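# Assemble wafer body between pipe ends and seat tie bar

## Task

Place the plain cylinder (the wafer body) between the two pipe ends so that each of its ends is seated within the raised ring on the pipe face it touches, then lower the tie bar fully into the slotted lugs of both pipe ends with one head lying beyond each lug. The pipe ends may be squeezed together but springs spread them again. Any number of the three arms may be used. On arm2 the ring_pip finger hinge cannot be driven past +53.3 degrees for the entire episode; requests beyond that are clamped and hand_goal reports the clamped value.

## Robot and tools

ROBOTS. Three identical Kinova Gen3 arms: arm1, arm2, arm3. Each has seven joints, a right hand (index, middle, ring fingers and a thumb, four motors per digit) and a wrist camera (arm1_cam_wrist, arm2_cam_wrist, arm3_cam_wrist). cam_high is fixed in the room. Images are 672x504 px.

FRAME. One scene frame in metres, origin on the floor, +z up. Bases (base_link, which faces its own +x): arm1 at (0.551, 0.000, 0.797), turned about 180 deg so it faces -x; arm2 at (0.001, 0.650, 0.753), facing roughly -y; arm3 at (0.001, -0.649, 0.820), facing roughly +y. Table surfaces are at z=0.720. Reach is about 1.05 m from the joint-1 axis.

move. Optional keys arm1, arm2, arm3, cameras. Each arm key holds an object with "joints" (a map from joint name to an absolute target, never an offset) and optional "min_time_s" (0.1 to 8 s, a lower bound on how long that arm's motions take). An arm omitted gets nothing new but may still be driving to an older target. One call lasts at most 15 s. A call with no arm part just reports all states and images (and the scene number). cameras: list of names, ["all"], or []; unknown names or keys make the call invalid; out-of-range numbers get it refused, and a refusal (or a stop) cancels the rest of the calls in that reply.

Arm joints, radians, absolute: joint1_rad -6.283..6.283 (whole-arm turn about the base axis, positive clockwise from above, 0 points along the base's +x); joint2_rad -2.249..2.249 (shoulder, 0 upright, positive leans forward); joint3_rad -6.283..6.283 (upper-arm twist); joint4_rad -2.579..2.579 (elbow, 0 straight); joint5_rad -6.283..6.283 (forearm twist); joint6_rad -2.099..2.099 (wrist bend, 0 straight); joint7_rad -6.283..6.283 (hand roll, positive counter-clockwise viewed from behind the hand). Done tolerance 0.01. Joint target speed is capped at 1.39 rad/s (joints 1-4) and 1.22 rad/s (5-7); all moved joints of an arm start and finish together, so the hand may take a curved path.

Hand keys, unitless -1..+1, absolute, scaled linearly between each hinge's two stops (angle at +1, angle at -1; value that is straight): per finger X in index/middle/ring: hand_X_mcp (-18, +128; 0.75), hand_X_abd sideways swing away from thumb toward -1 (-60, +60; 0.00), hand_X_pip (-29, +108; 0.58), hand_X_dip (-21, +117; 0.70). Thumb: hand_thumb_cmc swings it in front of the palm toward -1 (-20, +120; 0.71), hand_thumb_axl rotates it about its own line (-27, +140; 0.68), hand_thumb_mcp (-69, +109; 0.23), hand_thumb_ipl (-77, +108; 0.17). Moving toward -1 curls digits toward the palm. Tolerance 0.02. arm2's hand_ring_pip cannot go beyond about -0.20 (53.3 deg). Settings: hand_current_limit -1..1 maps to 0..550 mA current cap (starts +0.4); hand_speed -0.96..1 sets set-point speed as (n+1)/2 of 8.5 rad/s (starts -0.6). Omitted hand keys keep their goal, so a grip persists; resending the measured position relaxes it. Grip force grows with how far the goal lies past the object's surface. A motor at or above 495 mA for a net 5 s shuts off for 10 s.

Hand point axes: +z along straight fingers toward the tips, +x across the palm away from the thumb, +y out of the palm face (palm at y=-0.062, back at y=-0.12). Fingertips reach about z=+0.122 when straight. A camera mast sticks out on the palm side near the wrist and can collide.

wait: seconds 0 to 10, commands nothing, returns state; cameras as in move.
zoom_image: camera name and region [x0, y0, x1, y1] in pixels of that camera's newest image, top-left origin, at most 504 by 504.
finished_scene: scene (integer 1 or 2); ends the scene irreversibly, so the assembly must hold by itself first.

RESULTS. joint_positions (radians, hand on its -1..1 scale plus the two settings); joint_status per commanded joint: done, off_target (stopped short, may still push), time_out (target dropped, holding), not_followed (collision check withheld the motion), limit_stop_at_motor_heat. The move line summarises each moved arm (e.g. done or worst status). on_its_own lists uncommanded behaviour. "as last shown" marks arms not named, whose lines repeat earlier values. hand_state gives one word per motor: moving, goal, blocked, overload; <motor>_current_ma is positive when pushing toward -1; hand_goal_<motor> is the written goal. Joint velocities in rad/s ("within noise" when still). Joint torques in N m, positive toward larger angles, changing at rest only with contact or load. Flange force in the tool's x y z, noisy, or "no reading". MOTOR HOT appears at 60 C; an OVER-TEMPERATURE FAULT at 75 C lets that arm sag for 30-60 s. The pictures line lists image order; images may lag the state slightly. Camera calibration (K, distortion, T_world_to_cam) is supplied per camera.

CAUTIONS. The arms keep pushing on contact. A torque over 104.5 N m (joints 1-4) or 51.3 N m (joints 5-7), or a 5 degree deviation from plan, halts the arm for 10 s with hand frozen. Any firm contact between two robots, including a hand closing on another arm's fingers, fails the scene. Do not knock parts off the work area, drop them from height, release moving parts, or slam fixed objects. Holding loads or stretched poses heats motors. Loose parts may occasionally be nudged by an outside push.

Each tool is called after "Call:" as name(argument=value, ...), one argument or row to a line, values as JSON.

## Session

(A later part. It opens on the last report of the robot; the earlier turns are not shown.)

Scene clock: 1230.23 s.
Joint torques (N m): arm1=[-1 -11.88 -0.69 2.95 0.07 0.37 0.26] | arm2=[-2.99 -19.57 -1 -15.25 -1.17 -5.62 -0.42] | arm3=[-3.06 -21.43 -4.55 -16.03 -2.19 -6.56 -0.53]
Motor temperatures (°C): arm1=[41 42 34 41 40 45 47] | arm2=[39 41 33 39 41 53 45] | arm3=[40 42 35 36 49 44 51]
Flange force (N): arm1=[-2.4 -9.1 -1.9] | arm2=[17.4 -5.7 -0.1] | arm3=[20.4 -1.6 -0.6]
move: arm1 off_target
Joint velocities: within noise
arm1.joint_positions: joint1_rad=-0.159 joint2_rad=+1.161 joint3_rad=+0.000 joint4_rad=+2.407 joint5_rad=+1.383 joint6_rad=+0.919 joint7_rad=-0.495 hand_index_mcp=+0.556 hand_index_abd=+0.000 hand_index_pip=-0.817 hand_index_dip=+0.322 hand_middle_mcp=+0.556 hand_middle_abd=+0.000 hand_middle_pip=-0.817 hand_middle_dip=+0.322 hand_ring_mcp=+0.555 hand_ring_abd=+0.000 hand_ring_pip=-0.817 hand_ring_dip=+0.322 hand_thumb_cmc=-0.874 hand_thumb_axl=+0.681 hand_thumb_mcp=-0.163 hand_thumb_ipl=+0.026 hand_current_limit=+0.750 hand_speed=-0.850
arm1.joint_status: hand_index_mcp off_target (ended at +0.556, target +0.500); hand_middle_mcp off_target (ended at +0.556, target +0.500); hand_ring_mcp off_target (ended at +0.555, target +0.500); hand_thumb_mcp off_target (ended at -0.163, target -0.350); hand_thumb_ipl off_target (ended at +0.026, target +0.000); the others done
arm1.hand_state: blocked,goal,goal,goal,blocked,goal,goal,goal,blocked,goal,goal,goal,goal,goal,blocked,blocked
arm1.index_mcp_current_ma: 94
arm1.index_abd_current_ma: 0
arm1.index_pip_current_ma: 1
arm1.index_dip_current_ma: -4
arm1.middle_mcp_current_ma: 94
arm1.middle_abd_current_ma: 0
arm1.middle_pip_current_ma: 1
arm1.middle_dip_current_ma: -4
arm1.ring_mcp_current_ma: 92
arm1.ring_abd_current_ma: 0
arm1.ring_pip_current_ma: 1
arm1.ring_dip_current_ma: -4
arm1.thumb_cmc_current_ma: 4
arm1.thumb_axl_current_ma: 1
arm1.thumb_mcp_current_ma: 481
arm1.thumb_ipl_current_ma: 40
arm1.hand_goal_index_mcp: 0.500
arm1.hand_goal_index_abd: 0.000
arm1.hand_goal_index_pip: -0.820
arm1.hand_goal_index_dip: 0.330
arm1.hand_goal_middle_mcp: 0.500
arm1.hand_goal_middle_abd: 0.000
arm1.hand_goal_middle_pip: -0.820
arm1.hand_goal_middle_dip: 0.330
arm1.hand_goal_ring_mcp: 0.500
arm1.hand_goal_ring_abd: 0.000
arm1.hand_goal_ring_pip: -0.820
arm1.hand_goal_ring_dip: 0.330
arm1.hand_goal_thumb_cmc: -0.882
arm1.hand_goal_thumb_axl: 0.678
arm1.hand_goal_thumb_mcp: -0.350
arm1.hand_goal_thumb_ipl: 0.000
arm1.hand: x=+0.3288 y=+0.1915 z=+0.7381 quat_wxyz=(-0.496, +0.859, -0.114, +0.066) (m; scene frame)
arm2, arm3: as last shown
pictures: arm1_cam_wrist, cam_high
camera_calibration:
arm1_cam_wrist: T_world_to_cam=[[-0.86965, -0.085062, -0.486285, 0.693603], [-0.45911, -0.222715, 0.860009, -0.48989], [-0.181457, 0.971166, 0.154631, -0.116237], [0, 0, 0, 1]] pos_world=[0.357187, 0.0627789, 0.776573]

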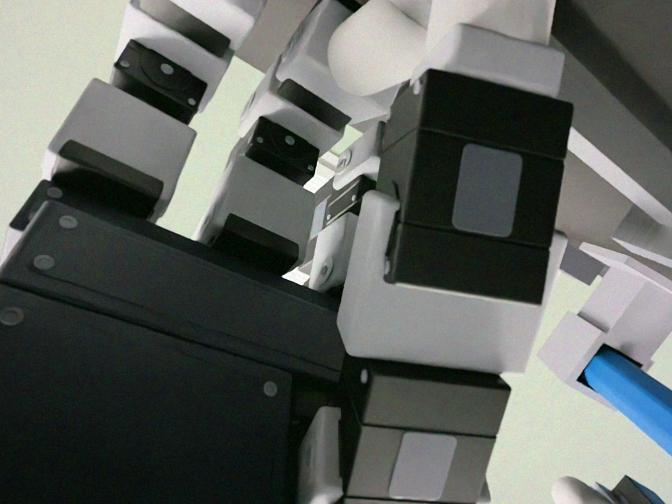

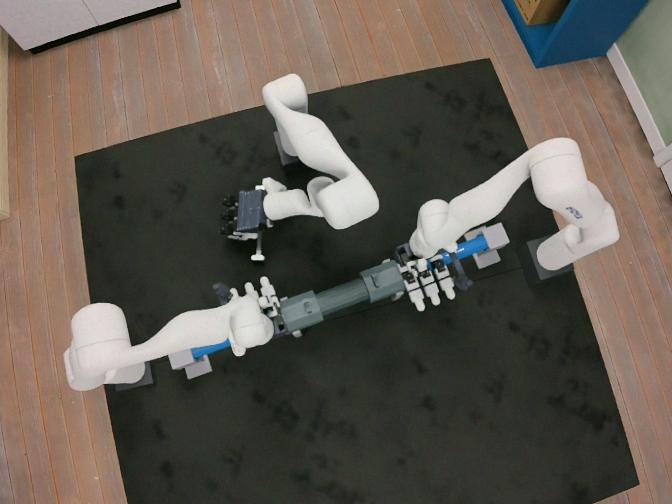

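Call:
move(
  arm1={"joints":{"joint1_rad":-0.1586,"joint2_rad":1.0665,"joint4_rad":2.4416,"joint5_rad":1.3386,"joint6_rad":0.9313,"joint7_rad":-0.4204},"min_time_s":2.5},
  cameras=[],
)

Call:
move(
  arm1={"joints":{"joint1_rad":-0.159,"joint2_rad":0.9638,"joint4_rad":2.4708,"joint5_rad":1.2873,"joint6_rad":0.9501,"joint7_rad":-0.3327},"min_time_s":2},
  cameras=["cam_high"],
)

Call:
zoom_image(
  camera="cam_high",
  region=[200, 150, 320, 270],
)

Call:
move(
  arm1={"joints":{"joint1_rad":-0.159,"joint2_rad":0.7349,"joint4_rad":2.4909,"joint5_rad":1.157,"joint6_rad":1.0218,"joint7_rad":-0.0968},"min_time_s":3},
  cameras=["cam_high","arm1_cam_wrist"],
)

Call:
zoom_image(
  camera="cam_high",
  region=[200, 130, 320, 250],
)

Scene clock: 1242.50 s.
Joint torques (N m): arm1=[-0.42 -12.71 1.81 5.04 -0.7 2.5 0.26] | arm2=[-2.98 -19.53 -0.99 -15.16 -1.18 -5.69 -0.46] | arm3=[-3.18 -21.44 -4.6 -15.99 -2.22 -6.57 -0.56]
Motor temperatures (°C): arm1=[41 42 34 41 40 45 47] | arm2=[39 41 33 39 41 53 45] | arm3=[40 42 35 36 49 44 51]
Flange force (N): arm1=[-2.3 0.0 0.3] | arm2=[17.0 -5.8 -0.5] | arm3=[20.3 -2.0 -0.6]
move: arm1 done
Joint velocities: within noise
arm1.joint_positions: joint1_rad=-0.159 joint2_rad=+1.067 joint3_rad=+0.000 joint4_rad=+2.442 joint5_rad=+1.339 joint6_rad=+0.931 joint7_rad=-0.420 hand_index_mcp=+0.524 hand_index_abd=+0.000 hand_index_pip=-0.818 hand_index_dip=+0.328 hand_middle_mcp=+0.522 hand_middle_abd=+0.000 hand_middle_pip=-0.818 hand_middle_dip=+0.328 hand_ring_mcp=+0.520 hand_ring_abd=+0.000 hand_ring_pip=-0.818 hand_ring_dip=+0.328 hand_thumb_cmc=-0.871 hand_thumb_axl=+0.683 hand_thumb_mcp=-0.163 hand_thumb_ipl=+0.040 hand_current_limit=+0.750 hand_speed=-0.850
arm1.joint_status: all done
arm1.hand_state: blocked,goal,goal,goal,blocked,goal,goal,goal,goal,goal,goal,goal,goal,goal,blocked,blocked
arm1.index_mcp_current_ma: 23
arm1.index_abd_current_ma: 0
arm1.index_pip_current_ma: 0
arm1.index_dip_current_ma: 0
arm1.middle_mcp_current_ma: 20
arm1.middle_abd_current_ma: 0
arm1.middle_pip_current_ma: 0
arm1.middle_dip_current_ma: 0
arm1.ring_mcp_current_ma: 17
arm1.ring_abd_current_ma: 0
arm1.ring_pip_current_ma: 0
arm1.ring_dip_current_ma: 0
arm1.thumb_cmc_current_ma: 6
arm1.thumb_axl_current_ma: 2
arm1.thumb_mcp_current_ma: 481
arm1.thumb_ipl_current_ma: 80
arm1.hand_goal_index_mcp: 0.500
arm1.hand_goal_index_abd: 0.000
arm1.hand_goal_index_pip: -0.820
arm1.hand_goal_index_dip: 0.330
arm1.hand_goal_middle_mcp: 0.500
arm1.hand_goal_middle_abd: 0.000
arm1.hand_goal_middle_pip: -0.820
arm1.hand_goal_middle_dip: 0.330
arm1.hand_goal_ring_mcp: 0.500
arm1.hand_goal_ring_abd: 0.000
arm1.hand_goal_ring_pip: -0.820
arm1.hand_goal_ring_dip: 0.330
arm1.hand_goal_thumb_cmc: -0.882
arm1.hand_goal_thumb_axl: 0.678
arm1.hand_goal_thumb_mcp: -0.350
arm1.hand_goal_thumb_ipl: 0.000
arm1.on_its_own: hand_index_mcp moved -0.032 toward your old target +0.500; hand_middle_mcp moved -0.034 toward your old target +0.500; hand_ring_mcp moved -0.035 to your old target +0.500
arm1.hand: x=+0.3288 y=+0.1919 z=+0.7666 quat_wxyz=(-0.496, +0.859, -0.113, +0.066) (m; scene frame)
arm2, arm3: as last shown
pictures: none
No camera images: "cameras" was empty.

Scene clock: 1244.80 s.
Joint torques (N m): arm1=[-0.33 -12.25 1.64 4.44 -0.55 2.61 0.2] | arm2=[-2.98 -19.53 -1 -15.16 -1.17 -5.65 -0.44] | arm3=[-3.12 -21.41 -4.59 -16.06 -2.2 -6.59 -0.58]
Motor temperatures (°C): arm1=[41 42 34 41 40 45 47] | arm2=[39 41 33 39 41 53 45] | arm3=[40 43 35 36 49 44 51]
Flange force (N): arm1=[-2.4 -0.2 -0.1] | arm2=[17.1 -5.8 -0.3] | arm3=[20.5 -1.8 -0.7]
move: arm1 done
Joint velocities: within noise
arm1.joint_positions: joint1_rad=-0.159 joint2_rad=+0.964 joint3_rad=+0.000 joint4_rad=+2.471 joint5_rad=+1.287 joint6_rad=+0.950 joint7_rad=-0.333 hand_index_mcp=+0.524 hand_index_abd=+0.000 hand_index_pip=-0.818 hand_index_dip=+0.328 hand_middle_mcp=+0.522 hand_middle_abd=+0.000 hand_middle_pip=-0.818 hand_middle_dip=+0.328 hand_ring_mcp=+0.520 hand_ring_abd=+0.000 hand_ring_pip=-0.818 hand_ring_dip=+0.328 hand_thumb_cmc=-0.871 hand_thumb_axl=+0.683 hand_thumb_mcp=-0.163 hand_thumb_ipl=+0.040 hand_current_limit=+0.750 hand_speed=-0.850
arm1.joint_status: all done
arm1.hand_state: blocked,goal,goal,goal,blocked,goal,goal,goal,goal,goal,goal,goal,goal,goal,blocked,blocked
arm1.index_mcp_current_ma: 23
arm1.index_abd_current_ma: 0
arm1.index_pip_current_ma: 0
arm1.index_dip_current_ma: 0
arm1.middle_mcp_current_ma: 20
arm1.middle_abd_current_ma: 0
arm1.middle_pip_current_ma: 0
arm1.middle_dip_current_ma: 0
arm1.ring_mcp_current_ma: 17
arm1.ring_abd_current_ma: 0
arm1.ring_pip_current_ma: 0
arm1.ring_dip_current_ma: 0
arm1.thumb_cmc_current_ma: 6
arm1.thumb_axl_current_ma: 2
arm1.thumb_mcp_current_ma: 481
arm1.thumb_ipl_current_ma: 80
arm1.hand_goal_index_mcp: 0.500
arm1.hand_goal_index_abd: 0.000
arm1.hand_goal_index_pip: -0.820
arm1.hand_goal_index_dip: 0.330
arm1.hand_goal_middle_mcp: 0.500
arm1.hand_goal_middle_abd: 0.000
arm1.hand_goal_middle_pip: -0.820
arm1.hand_goal_middle_dip: 0.330
arm1.hand_goal_ring_mcp: 0.500
arm1.hand_goal_ring_abd: 0.000
arm1.hand_goal_ring_pip: -0.820
arm1.hand_goal_ring_dip: 0.330
arm1.hand_goal_thumb_cmc: -0.882
arm1.hand_goal_thumb_axl: 0.678
arm1.hand_goal_thumb_mcp: -0.350
arm1.hand_goal_thumb_ipl: 0.000
arm1.hand: x=+0.3294 y=+0.1924 z=+0.7958 quat_wxyz=(-0.496, +0.859, -0.113, +0.065) (m; scene frame)
arm2, arm3: as last shown
pictures: cam_high

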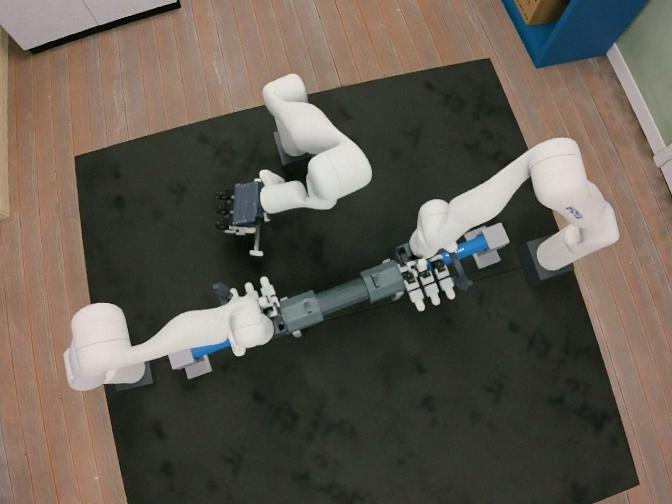

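Scaled by 4.200.

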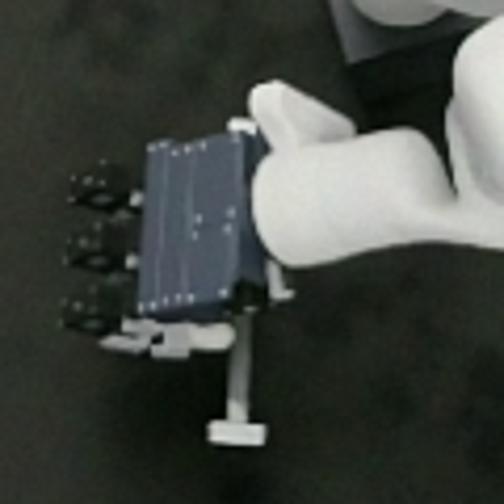

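Scene clock: 1248.13 s.
Joint torques (N m): arm1=[-0.33 -11 1.24 2.6 -0.07 2.71 0.24] | arm2=[-3 -19.49 -1 -15.19 -1.18 -5.62 -0.44] | arm3=[-3.1 -21.51 -4.53 -16.06 -2.19 -6.59 -0.52]
Motor temperatures (°C): arm1=[41 42 34 41 40 46 47] | arm2=[39 41 33 39 41 53 45] | arm3=[40 43 35 36 49 44 51]
Flange force (N): arm1=[-1.9 -0.6 -0.1] | arm2=[17.3 -5.8 -0.3] | arm3=[20.4 -1.7 -0.5]
move: arm1 done
Joint velocities: within noise
arm1.joint_positions: joint1_rad=-0.159 joint2_rad=+0.735 joint3_rad=+0.000 joint4_rad=+2.491 joint5_rad=+1.157 joint6_rad=+1.022 joint7_rad=-0.097 hand_index_mcp=+0.524 hand_index_abd=+0.000 hand_index_pip=-0.818 hand_index_dip=+0.328 hand_middle_mcp=+0.522 hand_middle_abd=+0.000 hand_middle_pip=-0.818 hand_middle_dip=+0.328 hand_ring_mcp=+0.520 hand_ring_abd=+0.000 hand_ring_pip=-0.818 hand_ring_dip=+0.328 hand_thumb_cmc=-0.871 hand_thumb_axl=+0.683 hand_thumb_mcp=-0.163 hand_thumb_ipl=+0.040 hand_current_limit=+0.750 hand_speed=-0.850
arm1.joint_status: all done
arm1.hand_state: blocked,goal,goal,goal,blocked,goal,goal,goal,goal,goal,goal,goal,goal,goal,blocked,blocked
arm1.index_mcp_current_ma: 23
arm1.index_abd_current_ma: 0
arm1.index_pip_current_ma: 0
arm1.index_dip_current_ma: 0
arm1.middle_mcp_current_ma: 20
arm1.middle_abd_current_ma: 0
arm1.middle_pip_current_ma: 0
arm1.middle_dip_current_ma: 0
arm1.ring_mcp_current_ma: 17
arm1.ring_abd_current_ma: 0
arm1.ring_pip_current_ma: 0
arm1.ring_dip_current_ma: 0
arm1.thumb_cmc_current_ma: 6
arm1.thumb_axl_current_ma: 2
arm1.thumb_mcp_current_ma: 481
arm1.thumb_ipl_current_ma: 80
arm1.hand_goal_index_mcp: 0.500
arm1.hand_goal_index_abd: 0.000
arm1.hand_goal_index_pip: -0.820
arm1.hand_goal_index_dip: 0.330
arm1.hand_goal_middle_mcp: 0.500
arm1.hand_goal_middle_abd: 0.000
arm1.hand_goal_middle_pip: -0.820
arm1.hand_goal_middle_dip: 0.330
arm1.hand_goal_ring_mcp: 0.500
arm1.hand_goal_ring_abd: 0.000
arm1.hand_goal_ring_pip: -0.820
arm1.hand_goal_ring_dip: 0.330
arm1.hand_goal_thumb_cmc: -0.882
arm1.hand_goal_thumb_axl: 0.678
arm1.hand_goal_thumb_mcp: -0.350
arm1.hand_goal_thumb_ipl: 0.000
arm1.hand: x=+0.3282 y=+0.1929 z=+0.8557 quat_wxyz=(-0.496, +0.859, -0.113, +0.065) (m; scene frame)
arm2, arm3: as last shown
pictures: arm1_cam_wrist, cam_high
camera_calibration:
arm1_cam_wrist: T_world_to_cam=[[-0.869334, -0.0864616, -0.486604, 0.750795], [-0.459117, -0.223185, 0.859884, -0.590863], [-0.182949, 0.970934, 0.154326, -0.135163], [0, 0, 0, 1]] pos_world=[0.356688, 0.0642778, 0.894273]

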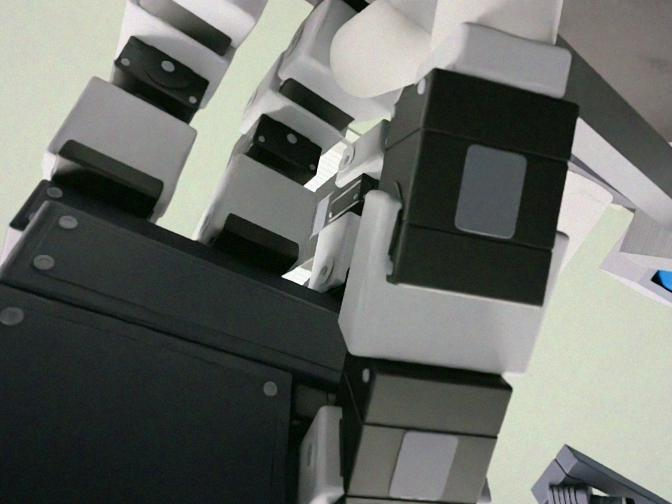

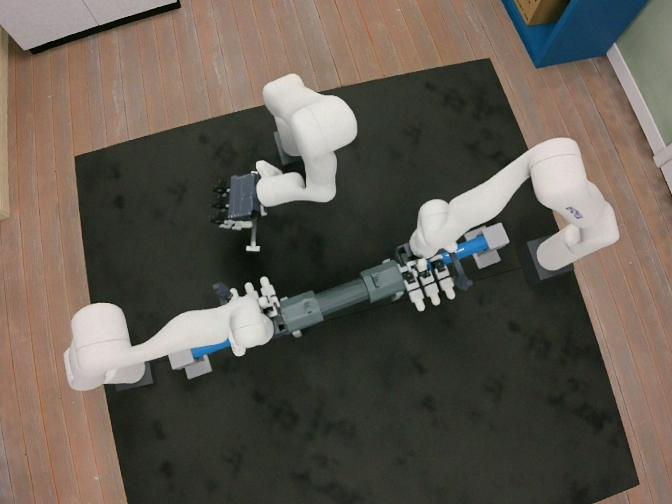

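Scaled by 4.200.

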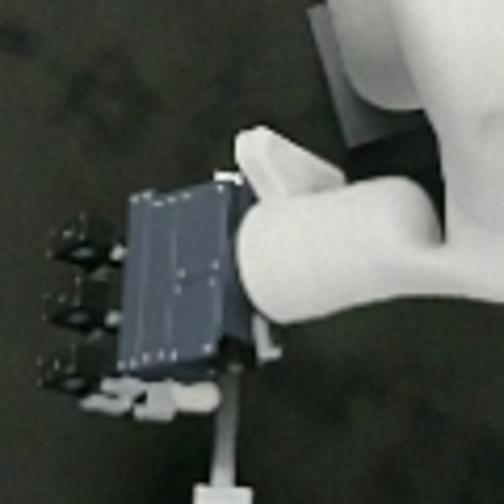

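Call:
move(
  arm1={"joints":{"hand_index_mcp":0.44,"hand_middle_mcp":0.44,"hand_ring_mcp":0.44}},
  cameras=[],
)

Call:
move(
  arm1={"joints":{"joint1_rad":-0.159,"joint2_rad":0.093,"joint4_rad":2.293,"joint5_rad":0.902,"joint6_rad":1.478,"joint7_rad":0.658},"min_time_s":4},
  cameras=["cam_high"],
)

Call:
zoom_image(
  camera="cam_high",
  region=[170, 110, 310, 250],
)

Scene clock: 1267.33 s.
Joint torques (N m): arm1=[-0.38 -11.04 1.18 2.62 -0.03 2.73 0.22] | arm2=[-2.98 -19.56 -1.02 -15.19 -1.18 -5.62 -0.43] | arm3=[-3.13 -21.45 -4.63 -16.04 -2.19 -6.59 -0.56]
Motor temperatures (°C): arm1=[41 41 34 41 40 46 47] | arm2=[39 41 33 39 41 53 45] | arm3=[40 43 35 36 49 44 51]
Flange force (N): arm1=[-2.1 -0.6 -0.1] | arm2=[17.2 -5.7 -0.2] | arm3=[20.4 -1.9 -0.6]
move: arm1 off_target
Joint velocities: within noise
arm1.joint_positions: joint1_rad=-0.159 joint2_rad=+0.735 joint3_rad=+0.000 joint4_rad=+2.491 joint5_rad=+1.157 joint6_rad=+1.022 joint7_rad=-0.097 hand_index_mcp=+0.495 hand_index_abd=+0.000 hand_index_pip=-0.812 hand_index_dip=+0.329 hand_middle_mcp=+0.491 hand_middle_abd=+0.000 hand_middle_pip=-0.813 hand_middle_dip=+0.329 hand_ring_mcp=+0.486 hand_ring_abd=+0.000 hand_ring_pip=-0.814 hand_ring_dip=+0.328 hand_thumb_cmc=-0.867 hand_thumb_axl=+0.684 hand_thumb_mcp=-0.161 hand_thumb_ipl=+0.049 hand_current_limit=+0.750 hand_speed=-0.850
arm1.joint_status: hand_index_mcp off_target (ended at +0.495, target +0.440); hand_middle_mcp off_target (ended at +0.491, target +0.440); hand_ring_mcp off_target (ended at +0.486, target +0.440)
arm1.hand_state: blocked,goal,goal,goal,blocked,goal,goal,goal,blocked,goal,goal,goal,goal,goal,blocked,blocked
arm1.index_mcp_current_ma: 92
arm1.index_abd_current_ma: 0
arm1.index_pip_current_ma: 3
arm1.index_dip_current_ma: 0
arm1.middle_mcp_current_ma: 81
arm1.middle_abd_current_ma: 0
arm1.middle_pip_current_ma: 3
arm1.middle_dip_current_ma: 0
arm1.ring_mcp_current_ma: 69
arm1.ring_abd_current_ma: 0
arm1.ring_pip_current_ma: 2
arm1.ring_dip_current_ma: 0
arm1.thumb_cmc_current_ma: 10
arm1.thumb_axl_current_ma: 3
arm1.thumb_mcp_current_ma: 481
arm1.thumb_ipl_current_ma: 112
arm1.hand_goal_index_mcp: 0.440
arm1.hand_goal_index_abd: 0.000
arm1.hand_goal_index_pip: -0.820
arm1.hand_goal_index_dip: 0.330
arm1.hand_goal_middle_mcp: 0.440
arm1.hand_goal_middle_abd: 0.000
arm1.hand_goal_middle_pip: -0.820
arm1.hand_goal_middle_dip: 0.330
arm1.hand_goal_ring_mcp: 0.440
arm1.hand_goal_ring_abd: 0.000
arm1.hand_goal_ring_pip: -0.820
arm1.hand_goal_ring_dip: 0.330
arm1.hand_goal_thumb_cmc: -0.882
arm1.hand_goal_thumb_axl: 0.678
arm1.hand_goal_thumb_mcp: -0.350
arm1.hand_goal_thumb_ipl: 0.000
arm1.hand: x=+0.3282 y=+0.1929 z=+0.8557 quat_wxyz=(-0.496, +0.859, -0.113, +0.065) (m; scene frame)
arm2, arm3: as last shown
pictures: none
No camera images: "cameras" was empty.

Scene clock: 1271.70 s.
Joint torques (N m): arm1=[-0.29 -6.5 -0.45 -4.04 1.81 2.2 0.3] | arm2=[-2.99 -19.52 -1.03 -15.15 -1.2 -5.66 -0.46] | arm3=[-3.07 -21.48 -4.58 -15.99 -2.19 -6.59 -0.59]
Motor temperatures (°C): arm1=[41 41 34 41 40 46 47] | arm2=[39 41 33 39 41 53 45] | arm3=[40 43 35 36 49 44 51]
Flange force (N): arm1=[-1.7 -0.2 0.1] | arm2=[17.1 -5.8 -0.4] | arm3=[20.2 -1.9 -0.6]
move: arm1 done
Joint velocities: within noise
arm1.joint_positions: joint1_rad=-0.159 joint2_rad=+0.093 joint3_rad=+0.000 joint4_rad=+2.293 joint5_rad=+0.902 joint6_rad=+1.478 joint7_rad=+0.658 hand_index_mcp=+0.495 hand_index_abd=+0.000 hand_index_pip=-0.812 hand_index_dip=+0.329 hand_middle_mcp=+0.491 hand_middle_abd=+0.000 hand_middle_pip=-0.813 hand_middle_dip=+0.329 hand_ring_mcp=+0.486 hand_ring_abd=+0.000 hand_ring_pip=-0.814 hand_ring_dip=+0.328 hand_thumb_cmc=-0.867 hand_thumb_axl=+0.684 hand_thumb_mcp=-0.161 hand_thumb_ipl=+0.049 hand_current_limit=+0.750 hand_speed=-0.850
arm1.joint_status: all done
arm1.hand_state: blocked,goal,goal,goal,blocked,goal,goal,goal,blocked,goal,goal,goal,goal,goal,blocked,blocked
arm1.index_mcp_current_ma: 92
arm1.index_abd_current_ma: 0
arm1.index_pip_current_ma: 3
arm1.index_dip_current_ma: 0
arm1.middle_mcp_current_ma: 81
arm1.middle_abd_current_ma: 0
arm1.middle_pip_current_ma: 3
arm1.middle_dip_current_ma: 0
arm1.ring_mcp_current_ma: 69
arm1.ring_abd_current_ma: 0
arm1.ring_pip_current_ma: 2
arm1.ring_dip_current_ma: 0
arm1.thumb_cmc_current_ma: 10
arm1.thumb_axl_current_ma: 3
arm1.thumb_mcp_current_ma: 481
arm1.thumb_ipl_current_ma: 112
arm1.hand_goal_index_mcp: 0.440
arm1.hand_goal_index_abd: 0.000
arm1.hand_goal_index_pip: -0.820
arm1.hand_goal_index_dip: 0.330
arm1.hand_goal_middle_mcp: 0.440
arm1.hand_goal_middle_abd: 0.000
arm1.hand_goal_middle_pip: -0.820
arm1.hand_goal_middle_dip: 0.330
arm1.hand_goal_ring_mcp: 0.440
arm1.hand_goal_ring_abd: 0.000
arm1.hand_goal_ring_pip: -0.820
arm1.hand_goal_ring_dip: 0.330
arm1.hand_goal_thumb_cmc: -0.882
arm1.hand_goal_thumb_axl: 0.678
arm1.hand_goal_thumb_mcp: -0.350
arm1.hand_goal_thumb_ipl: 0.000
arm1.hand: x=+0.3285 y=+0.1956 z=+1.0472 quat_wxyz=(-0.496, +0.859, -0.113, +0.066) (m; scene frame)
arm2, arm3: as last shown
pictures: cam_high

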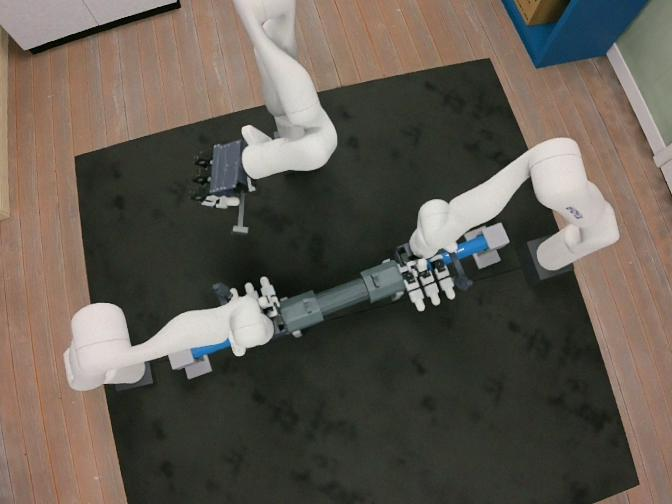

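Scaled by 3.600.

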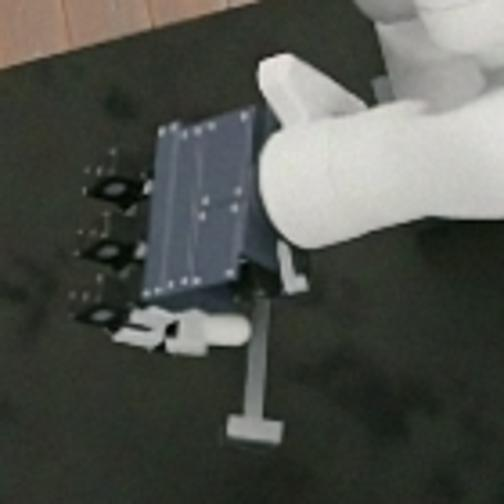

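Call:
move(
  arm1={"joints":{"joint1_rad":-0.159,"joint2_rad":-0.45,"joint4_rad":2.293,"joint5_rad":0.902,"joint6_rad":1.478,"joint7_rad":0.658},"min_time_s":3},
  cameras=[],
)

Call:
move(
  arm1={"joints":{"joint1_rad":0.013,"joint2_rad":-0.4,"joint4_rad":2.4,"joint5_rad":3.2,"joint6_rad":0.5427,"joint7_rad":-0.03},"min_time_s":5},
  cameras=["cam_high"],
)

Call:
zoom_image(
  camera="cam_high",
  region=[200, 130, 400, 330],
)

Scene clock: 1304.20 s.
Joint torques (N m): arm1=[-0.22 0.16 -2.07 -7.67 2.48 0.62 0.07] | arm2=[-2.99 -19.53 -1.03 -15.19 -1.17 -5.67 -0.41] | arm3=[-3.1 -21.39 -4.61 -16.04 -2.2 -6.55 -0.57]
Motor temperatures (°C): arm1=[41 41 34 41 40 46 47] | arm2=[39 42 33 39 41 53 45] | arm3=[40 43 35 36 49 44 51]
Flange force (N): arm1=[-2.7 -0.3 1.5] | arm2=[17.2 -5.7 -0.4] | arm3=[20.5 -1.8 -0.7]
move: arm1 done
Joint velocities: within noise
arm1.joint_positions: joint1_rad=-0.159 joint2_rad=-0.450 joint3_rad=+0.000 joint4_rad=+2.293 joint5_rad=+0.902 joint6_rad=+1.478 joint7_rad=+0.658 hand_index_mcp=+0.495 hand_index_abd=+0.000 hand_index_pip=-0.812 hand_index_dip=+0.329 hand_middle_mcp=+0.491 hand_middle_abd=+0.000 hand_middle_pip=-0.813 hand_middle_dip=+0.329 hand_ring_mcp=+0.486 hand_ring_abd=+0.000 hand_ring_pip=-0.814 hand_ring_dip=+0.328 hand_thumb_cmc=-0.867 hand_thumb_axl=+0.684 hand_thumb_mcp=-0.161 hand_thumb_ipl=+0.049 hand_current_limit=+0.750 hand_speed=-0.850
arm1.joint_status: all done
arm1.hand_state: blocked,goal,goal,goal,blocked,goal,goal,goal,blocked,goal,goal,goal,goal,goal,blocked,blocked
arm1.index_mcp_current_ma: 92
arm1.index_abd_current_ma: 0
arm1.index_pip_current_ma: 4
arm1.index_dip_current_ma: 0
arm1.middle_mcp_current_ma: 81
arm1.middle_abd_current_ma: 0
arm1.middle_pip_current_ma: 3
arm1.middle_dip_current_ma: 0
arm1.ring_mcp_current_ma: 69
arm1.ring_abd_current_ma: 0
arm1.ring_pip_current_ma: 2
arm1.ring_dip_current_ma: 0
arm1.thumb_cmc_current_ma: 10
arm1.thumb_axl_current_ma: 3
arm1.thumb_mcp_current_ma: 481
arm1.thumb_ipl_current_ma: 112
arm1.hand_goal_index_mcp: 0.440
arm1.hand_goal_index_abd: 0.000
arm1.hand_goal_index_pip: -0.820
arm1.hand_goal_index_dip: 0.330
arm1.hand_goal_middle_mcp: 0.440
arm1.hand_goal_middle_abd: 0.000
arm1.hand_goal_middle_pip: -0.820
arm1.hand_goal_middle_dip: 0.330
arm1.hand_goal_ring_mcp: 0.440
arm1.hand_goal_ring_abd: 0.000
arm1.hand_goal_ring_pip: -0.820
arm1.hand_goal_ring_dip: 0.330
arm1.hand_goal_thumb_cmc: -0.882
arm1.hand_goal_thumb_axl: 0.678
arm1.hand_goal_thumb_mcp: -0.350
arm1.hand_goal_thumb_ipl: 0.000
arm1.hand: x=+0.3371 y=+0.1986 z=+1.1437 quat_wxyz=(-0.402, +0.871, -0.238, -0.155) (m; scene frame)
arm2, arm3: as last shown
pictures: none
No camera images: "cameras" was empty.

Scene clock: 1309.63 s.
Joint torques (N m): arm1=[-0.29 -3.62 -0.89 -10.47 0.12 3.35 0.22] | arm2=[-3.03 -19.54 -1.04 -15.19 -1.18 -5.65 -0.46] | arm3=[-3.08 -21.41 -4.66 -16.1 -2.21 -6.58 -0.55]
Motor temperatures (°C): arm1=[41 41 34 41 40 46 47] | arm2=[39 42 33 39 41 53 45] | arm3=[40 43 35 36 49 44 51]
Flange force (N): arm1=[3.0 -1.4 1.4] | arm2=[17.2 -5.9 -0.3] | arm3=[20.6 -1.6 -0.6]
move: arm1 done
Joint velocities: within noise
arm1.joint_positions: joint1_rad=+0.013 joint2_rad=-0.400 joint3_rad=+0.000 joint4_rad=+2.400 joint5_rad=+3.200 joint6_rad=+0.543 joint7_rad=-0.030 hand_index_mcp=+0.483 hand_index_abd=+0.000 hand_index_pip=-0.812 hand_index_dip=+0.329 hand_middle_mcp=+0.480 hand_middle_abd=+0.000 hand_middle_pip=-0.813 hand_middle_dip=+0.329 hand_ring_mcp=+0.477 hand_ring_abd=+0.000 hand_ring_pip=-0.814 hand_ring_dip=+0.329 hand_thumb_cmc=-0.867 hand_thumb_axl=+0.685 hand_thumb_mcp=-0.156 hand_thumb_ipl=+0.049 hand_current_limit=+0.750 hand_speed=-0.850
arm1.joint_status: all done
arm1.hand_state: blocked,goal,goal,goal,blocked,goal,goal,goal,blocked,goal,goal,goal,goal,goal,blocked,blocked
arm1.index_mcp_current_ma: 61
arm1.index_abd_current_ma: 0
arm1.index_pip_current_ma: 4
arm1.index_dip_current_ma: 0
arm1.middle_mcp_current_ma: 56
arm1.middle_abd_current_ma: 0
arm1.middle_pip_current_ma: 3
arm1.middle_dip_current_ma: 0
arm1.ring_mcp_current_ma: 49
arm1.ring_abd_current_ma: 0
arm1.ring_pip_current_ma: 2
arm1.ring_dip_current_ma: 0
arm1.thumb_cmc_current_ma: 11
arm1.thumb_axl_current_ma: 4
arm1.thumb_mcp_current_ma: 481
arm1.thumb_ipl_current_ma: 112
arm1.hand_goal_index_mcp: 0.440
arm1.hand_goal_index_abd: 0.000
arm1.hand_goal_index_pip: -0.820
arm1.hand_goal_index_dip: 0.330
arm1.hand_goal_middle_mcp: 0.440
arm1.hand_goal_middle_abd: 0.000
arm1.hand_goal_middle_pip: -0.820
arm1.hand_goal_middle_dip: 0.330
arm1.hand_goal_ring_mcp: 0.440
arm1.hand_goal_ring_abd: 0.000
arm1.hand_goal_ring_pip: -0.820
arm1.hand_goal_ring_dip: 0.330
arm1.hand_goal_thumb_cmc: -0.882
arm1.hand_goal_thumb_axl: 0.678
arm1.hand_goal_thumb_mcp: -0.350
arm1.hand_goal_thumb_ipl: 0.000
arm1.hand: x=+0.1183 y=-0.0131 z=+1.2859 quat_wxyz=(-0.514, +0.455, +0.488, -0.539) (m; scene frame)
arm2.joint_positions: joint1_rad=-0.022 joint2_rad=+0.559 joint3_rad=+0.000 joint4_rad=+1.832 joint5_rad=+0.000 joint6_rad=+0.754 joint7_rad=+1.646 hand_index_mcp=-0.472 hand_index_abd=+0.000 hand_index_pip=+0.577 hand_index_dip=+0.696 hand_middle_mcp=-0.455 hand_middle_abd=+0.000 hand_middle_pip=+0.577 hand_middle_dip=+0.696 hand_ring_mcp=-0.458 hand_ring_abd=+0.000 hand_ring_pip=+0.577 hand_ring_dip=+0.696 hand_thumb_cmc=-0.568 hand_thumb_axl=+0.677 hand_thumb_mcp=+0.946 hand_thumb_ipl=+0.598 hand_current_limit=+0.400 hand_speed=-0.600
arm2.joint_status: not commanded
arm2.hand_state: goal,goal,goal,goal,blocked,goal,goal,goal,goal,goal,goal,goal,goal,goal,goal,goal
arm2.index_mcp_current_ma: 6
arm2.index_abd_current_ma: 0
arm2.index_pip_current_ma: 0
arm2.index_dip_current_ma: 0
arm2.middle_mcp_current_ma: 42
arm2.middle_abd_current_ma: 0
arm2.middle_pip_current_ma: 0
arm2.middle_dip_current_ma: 0
arm2.ring_mcp_current_ma: 34
arm2.ring_abd_current_ma: 0
arm2.ring_pip_current_ma: 0
arm2.ring_dip_current_ma: 0
arm2.thumb_cmc_current_ma: 1
arm2.thumb_axl_current_ma: 0
arm2.thumb_mcp_current_ma: -6
arm2.thumb_ipl_current_ma: -2
arm2.hand_goal_index_mcp: -0.478
arm2.hand_goal_index_abd: 0.000
arm2.hand_goal_index_pip: 0.576
arm2.hand_goal_index_dip: 0.696
arm2.hand_goal_middle_mcp: -0.478
arm2.hand_goal_middle_abd: 0.000
arm2.hand_goal_middle_pip: 0.576
arm2.hand_goal_middle_dip: 0.696
arm2.hand_goal_ring_mcp: -0.478
arm2.hand_goal_ring_abd: 0.000
arm2.hand_goal_ring_pip: 0.576
arm2.hand_goal_ring_dip: 0.696
arm2.hand_goal_thumb_cmc: -0.570
arm2.hand_goal_thumb_axl: 0.678
arm2.hand_goal_thumb_mcp: 0.950
arm2.hand_goal_thumb_ipl: 0.600
arm2.hand: x=+0.0767 y=+0.1998 z=+0.8635 quat_wxyz=(-0.002, +0.669, +0.744, +0.000) (m; scene frame)
arm3.joint_positions: joint1_rad=+0.182 joint2_rad=+0.660 joint3_rad=+0.000 joint4_rad=+1.938 joint5_rad=+0.000 joint6_rad=+0.544 joint7_rad=+1.836 hand_index_mcp=-0.464 hand_index_abd=+0.000 hand_index_pip=+0.577 hand_index_dip=+0.696 hand_middle_mcp=-0.457 hand_middle_abd=+0.000 hand_middle_pip=+0.577 hand_middle_dip=+0.696 hand_ring_mcp=-0.454 hand_ring_abd=+0.000 hand_ring_pip=+0.577 hand_ring_dip=+0.696 hand_thumb_cmc=-0.568 hand_thumb_axl=+0.677 hand_thumb_mcp=+0.945 hand_thumb_ipl=+0.598 hand_current_limit=+0.400 hand_speed=-0.600
arm3.joint_status: not commanded
arm3.hand_state: goal,goal,goal,goal,blocked,goal,goal,goal,blocked,goal,goal,goal,goal,goal,goal,goal
arm3.index_mcp_current_ma: 5
arm3.index_abd_current_ma: 0
arm3.index_pip_current_ma: 0
arm3.index_dip_current_ma: 0
arm3.middle_mcp_current_ma: 12
arm3.middle_abd_current_ma: 0
arm3.middle_pip_current_ma: 0
arm3.middle_dip_current_ma: 0
arm3.ring_mcp_current_ma: 14
arm3.ring_abd_current_ma: 0
arm3.ring_pip_current_ma: 0
arm3.ring_dip_current_ma: 0
arm3.thumb_cmc_current_ma: 0
arm3.thumb_axl_current_ma: 0
arm3.thumb_mcp_current_ma: -1
arm3.thumb_ipl_current_ma: 0
arm3.hand_goal_index_mcp: -0.478
arm3.hand_goal_index_abd: 0.000
arm3.hand_goal_index_pip: 0.576
arm3.hand_goal_index_dip: 0.696
arm3.hand_goal_middle_mcp: -0.478
arm3.hand_goal_middle_abd: 0.000
arm3.hand_goal_middle_pip: 0.576
arm3.hand_goal_middle_dip: 0.696
arm3.hand_goal_ring_mcp: -0.478
arm3.hand_goal_ring_abd: 0.000
arm3.hand_goal_ring_pip: 0.576
arm3.hand_goal_ring_dip: 0.696
arm3.hand_goal_thumb_cmc: -0.570
arm3.hand_goal_thumb_axl: 0.678
arm3.hand_goal_thumb_mcp: 0.950
arm3.hand_goal_thumb_ipl: 0.600
arm3.hand: x=+0.0057 y=-0.2240 z=+0.8679 quat_wxyz=(-0.001, -0.744, +0.668, +0.004) (m; scene frame)
pictures: cam_high

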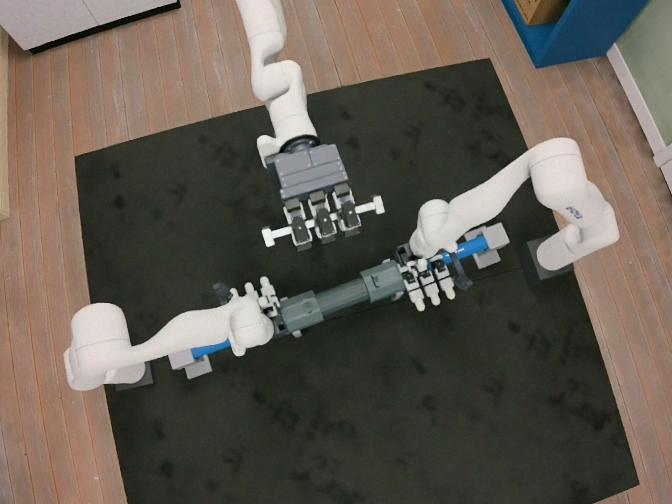

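Scaled by 2.520.

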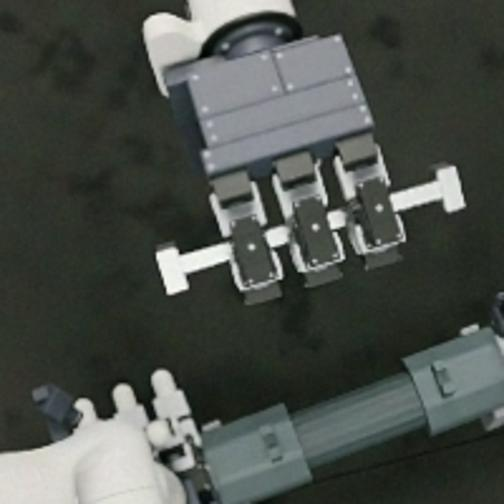

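Call:
move(
  arm1={"joints":{"joint1_rad":-0.0077,"joint2_rad":0.2627,"joint4_rad":2.191,"joint5_rad":3.2594,"joint6_rad":0.3626,"joint7_rad":-0.0729},"min_time_s":5},
  cameras=["cam_high"],
)

Call:
move(
  arm1={"joints":{"joint1_rad":-0.0136,"joint2_rad":0.4156,"joint4_rad":2.1111,"joint5_rad":3.2581,"joint6_rad":0.2603,"joint7_rad":-0.0724},"min_time_s":3},
  cameras=["cam_high","arm2_cam_wrist","arm3_cam_wrist"],
)

Call:
zoom_image(
  camera="arm2_cam_wrist",
  region=[440, 220, 672, 460],
)

Call:
zoom_image(
  camera="arm3_cam_wrist",
  region=[440, 250, 672, 490],
)

Call:
zoom_image(
  camera="cam_high",
  region=[270, 250, 410, 340],
)

Scene clock: 1376.57 s.
Joint torques (N m): arm1=[-0.3 -13.17 -0.67 -7.53 0.14 2.73 0.25] | arm2=[-3.01 -19.52 -1.07 -15.12 -1.17 -5.64 -0.47] | arm3=[-3.12 -21.44 -4.61 -15.98 -2.18 -6.52 -0.57]
Motor temperatures (°C): arm1=[41 40 34 41 40 46 47] | arm2=[39 42 33 39 41 53 45] | arm3=[40 43 35 36 49 45 51]
Flange force (N): arm1=[-1.1 -1.6 0.7] | arm2=[17.0 -5.9 -0.4] | arm3=[20.3 -1.9 -0.5]
move: arm1 done
Joint velocities: within noise
arm1.joint_positions: joint1_rad=-0.008 joint2_rad=+0.263 joint3_rad=+0.000 joint4_rad=+2.191 joint5_rad=+3.259 joint6_rad=+0.363 joint7_rad=-0.073 hand_index_mcp=+0.483 hand_index_abd=+0.000 hand_index_pip=-0.811 hand_index_dip=+0.329 hand_middle_mcp=+0.480 hand_middle_abd=+0.000 hand_middle_pip=-0.812 hand_middle_dip=+0.329 hand_ring_mcp=+0.477 hand_ring_abd=+0.000 hand_ring_pip=-0.813 hand_ring_dip=+0.329 hand_thumb_cmc=-0.867 hand_thumb_axl=+0.685 hand_thumb_mcp=-0.156 hand_thumb_ipl=+0.049 hand_current_limit=+0.750 hand_speed=-0.850
arm1.joint_status: all done
arm1.hand_state: blocked,goal,goal,goal,blocked,goal,goal,goal,blocked,goal,goal,goal,goal,goal,blocked,blocked
arm1.index_mcp_current_ma: 61
arm1.index_abd_current_ma: 0
arm1.index_pip_current_ma: 4
arm1.index_dip_current_ma: 0
arm1.middle_mcp_current_ma: 56
arm1.middle_abd_current_ma: 0
arm1.middle_pip_current_ma: 3
arm1.middle_dip_current_ma: 0
arm1.ring_mcp_current_ma: 49
arm1.ring_abd_current_ma: 0
arm1.ring_pip_current_ma: 3
arm1.ring_dip_current_ma: 0
arm1.thumb_cmc_current_ma: 11
arm1.thumb_axl_current_ma: 4
arm1.thumb_mcp_current_ma: 481
arm1.thumb_ipl_current_ma: 112
arm1.hand_goal_index_mcp: 0.440
arm1.hand_goal_index_abd: 0.000
arm1.hand_goal_index_pip: -0.820
arm1.hand_goal_index_dip: 0.330
arm1.hand_goal_middle_mcp: 0.440
arm1.hand_goal_middle_abd: 0.000
arm1.hand_goal_middle_pip: -0.820
arm1.hand_goal_middle_dip: 0.330
arm1.hand_goal_ring_mcp: 0.440
arm1.hand_goal_ring_abd: 0.000
arm1.hand_goal_ring_pip: -0.820
arm1.hand_goal_ring_dip: 0.330
arm1.hand_goal_thumb_cmc: -0.882
arm1.hand_goal_thumb_axl: 0.678
arm1.hand_goal_thumb_mcp: -0.350
arm1.hand_goal_thumb_ipl: 0.000
arm1.hand: x=+0.0243 y=-0.0319 z=+1.0192 quat_wxyz=(-0.334, +0.580, +0.644, -0.371) (m; scene frame)
arm2, arm3: as last shown
pictures: cam_high

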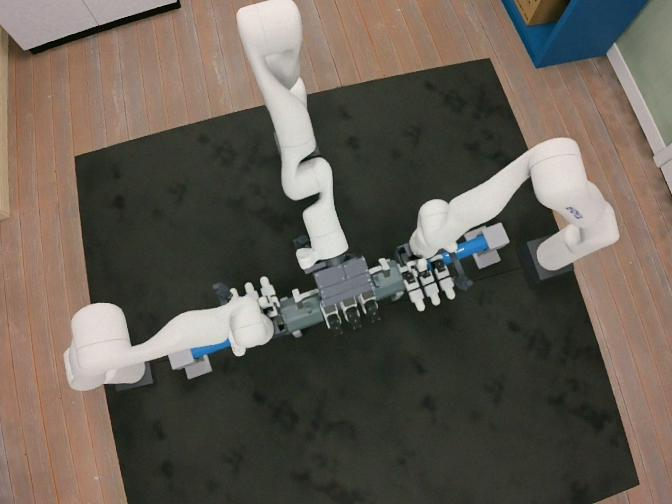

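Scene clock: 1379.87 s.
Joint torques (N m): arm1=[-0.43 -15.01 -0.57 -6.52 0.2 2.32 0.2] | arm2=[-2.99 -19.56 -0.98 -15.14 -1.19 -5.64 -0.44] | arm3=[-3.08 -21.43 -4.57 -16.02 -2.24 -6.57 -0.57]
Motor temperatures (°C): arm1=[41 40 34 41 40 46 47] | arm2=[39 42 33 39 41 53 45] | arm3=[40 43 35 36 49 45 51]
Flange force (N): arm1=[-1.1 -1.9 0.6] | arm2=[17.0 -5.8 -0.3] | arm3=[20.4 -1.8 -0.6]
move: arm1 done
Joint velocities: within noise
arm1.joint_positions: joint1_rad=-0.014 joint2_rad=+0.416 joint3_rad=+0.000 joint4_rad=+2.111 joint5_rad=+3.258 joint6_rad=+0.260 joint7_rad=-0.072 hand_index_mcp=+0.483 hand_index_abd=+0.000 hand_index_pip=-0.811 hand_index_dip=+0.329 hand_middle_mcp=+0.480 hand_middle_abd=+0.000 hand_middle_pip=-0.812 hand_middle_dip=+0.329 hand_ring_mcp=+0.477 hand_ring_abd=+0.000 hand_ring_pip=-0.813 hand_ring_dip=+0.329 hand_thumb_cmc=-0.867 hand_thumb_axl=+0.685 hand_thumb_mcp=-0.156 hand_thumb_ipl=+0.049 hand_current_limit=+0.750 hand_speed=-0.850
arm1.joint_status: all done
arm1.hand_state: blocked,goal,goal,goal,blocked,goal,goal,goal,blocked,goal,goal,goal,goal,goal,blocked,blocked
arm1.index_mcp_current_ma: 61
arm1.index_abd_current_ma: 0
arm1.index_pip_current_ma: 4
arm1.index_dip_current_ma: 0
arm1.middle_mcp_current_ma: 56
arm1.middle_abd_current_ma: 0
arm1.middle_pip_current_ma: 3
arm1.middle_dip_current_ma: 0
arm1.ring_mcp_current_ma: 49
arm1.ring_abd_current_ma: 0
arm1.ring_pip_current_ma: 3
arm1.ring_dip_current_ma: 0
arm1.thumb_cmc_current_ma: 11
arm1.thumb_axl_current_ma: 4
arm1.thumb_mcp_current_ma: 481
arm1.thumb_ipl_current_ma: 112
arm1.hand_goal_index_mcp: 0.440
arm1.hand_goal_index_abd: 0.000
arm1.hand_goal_index_pip: -0.820
arm1.hand_goal_index_dip: 0.330
arm1.hand_goal_middle_mcp: 0.440
arm1.hand_goal_middle_abd: 0.000
arm1.hand_goal_middle_pip: -0.820
arm1.hand_goal_middle_dip: 0.330
arm1.hand_goal_ring_mcp: 0.440
arm1.hand_goal_ring_abd: 0.000
arm1.hand_goal_ring_pip: -0.820
arm1.hand_goal_ring_dip: 0.330
arm1.hand_goal_thumb_cmc: -0.882
arm1.hand_goal_thumb_axl: 0.678
arm1.hand_goal_thumb_mcp: -0.350
arm1.hand_goal_thumb_ipl: 0.000
arm1.hand: x=+0.0243 y=-0.0321 z=+0.9492 quat_wxyz=(-0.282, +0.607, +0.674, -0.314) (m; scene frame)
arm2, arm3: as last shown
pictures: arm2_cam_wrist, arm3_cam_wrist, cam_high
camera_calibration:
arm2_cam_wrist: T_world_to_cam=[[0.701385, -0.712764, -0.00519133, 0.125511], [-0.473657, -0.471513, 0.743858, -0.564016], [-0.532643, -0.519272, -0.668317, 0.839273], [0, 0, 0, 1]] pos_world=[0.0918519, 0.25933, 0.9811]
arm3_cam_wrist: T_world_to_cam=[[-0.668145, 0.743992, -0.00766786, 0.214534], [0.524379, 0.478182, 0.704534, -0.551102], [0.527834, 0.46671, -0.709629, 0.843271], [0, 0, 0, 1]] pos_world=[-0.0127807, -0.289647, 0.988325]

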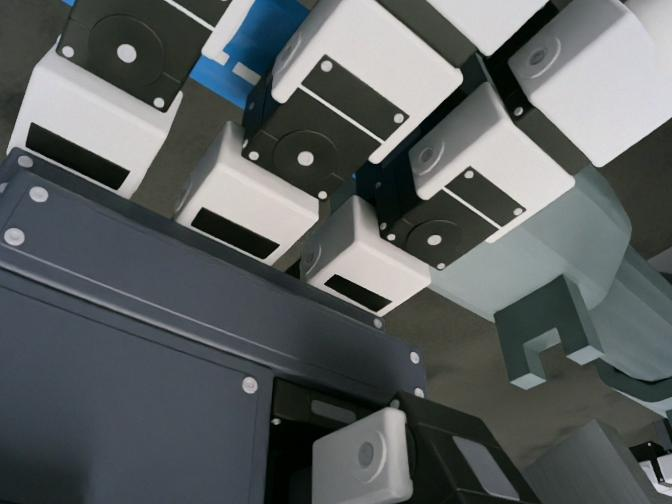

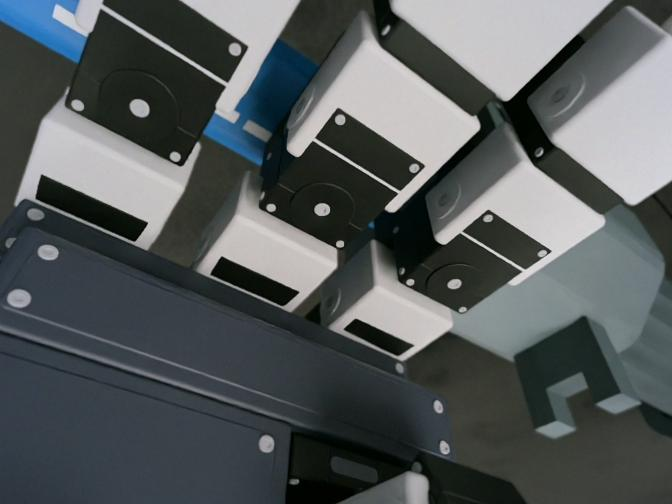

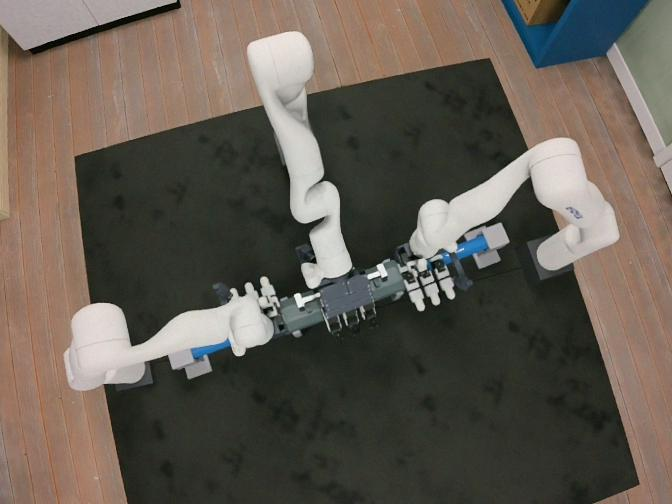

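Scaled by 2.100.

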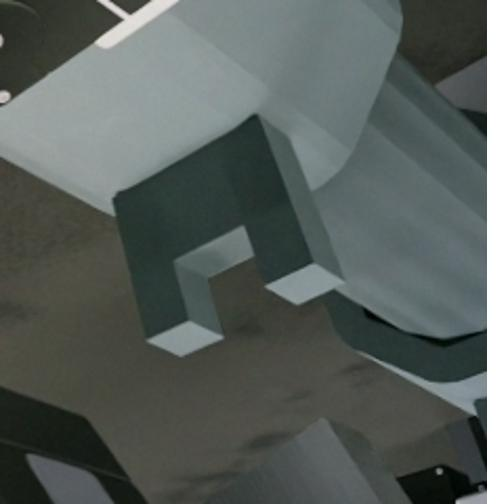

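Scaled by 2.100.

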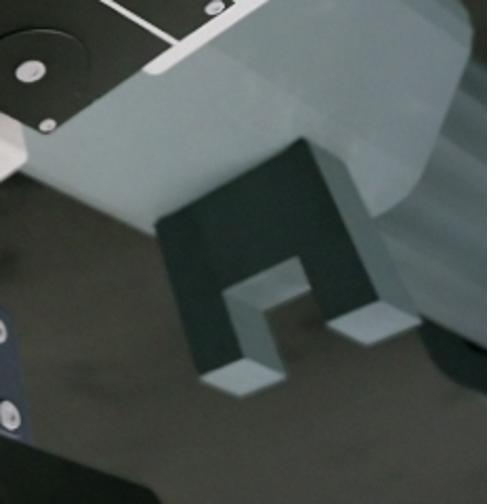

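Scaled by 3.600.

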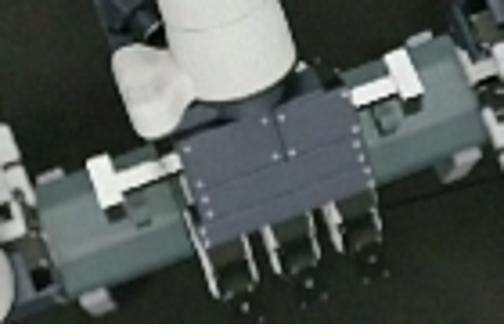

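Call:
zoom_image(
  camera="cam_high",
  region=[285, 285, 325, 325],
)

Call:
zoom_image(
  camera="cam_high",
  region=[360, 255, 400, 295],
)

Scaled by 12.600.

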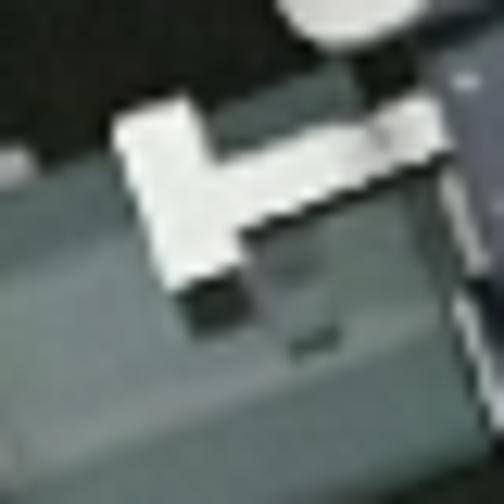

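Scaled by 12.600.

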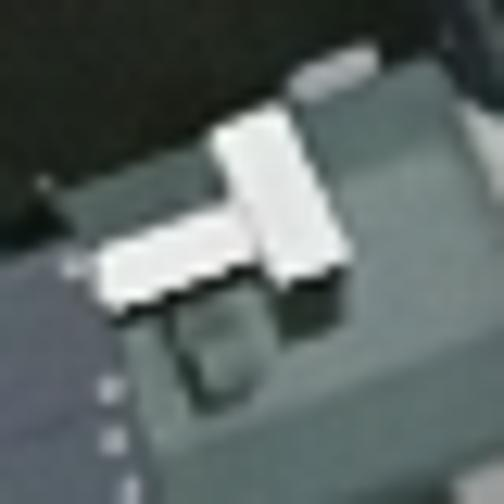

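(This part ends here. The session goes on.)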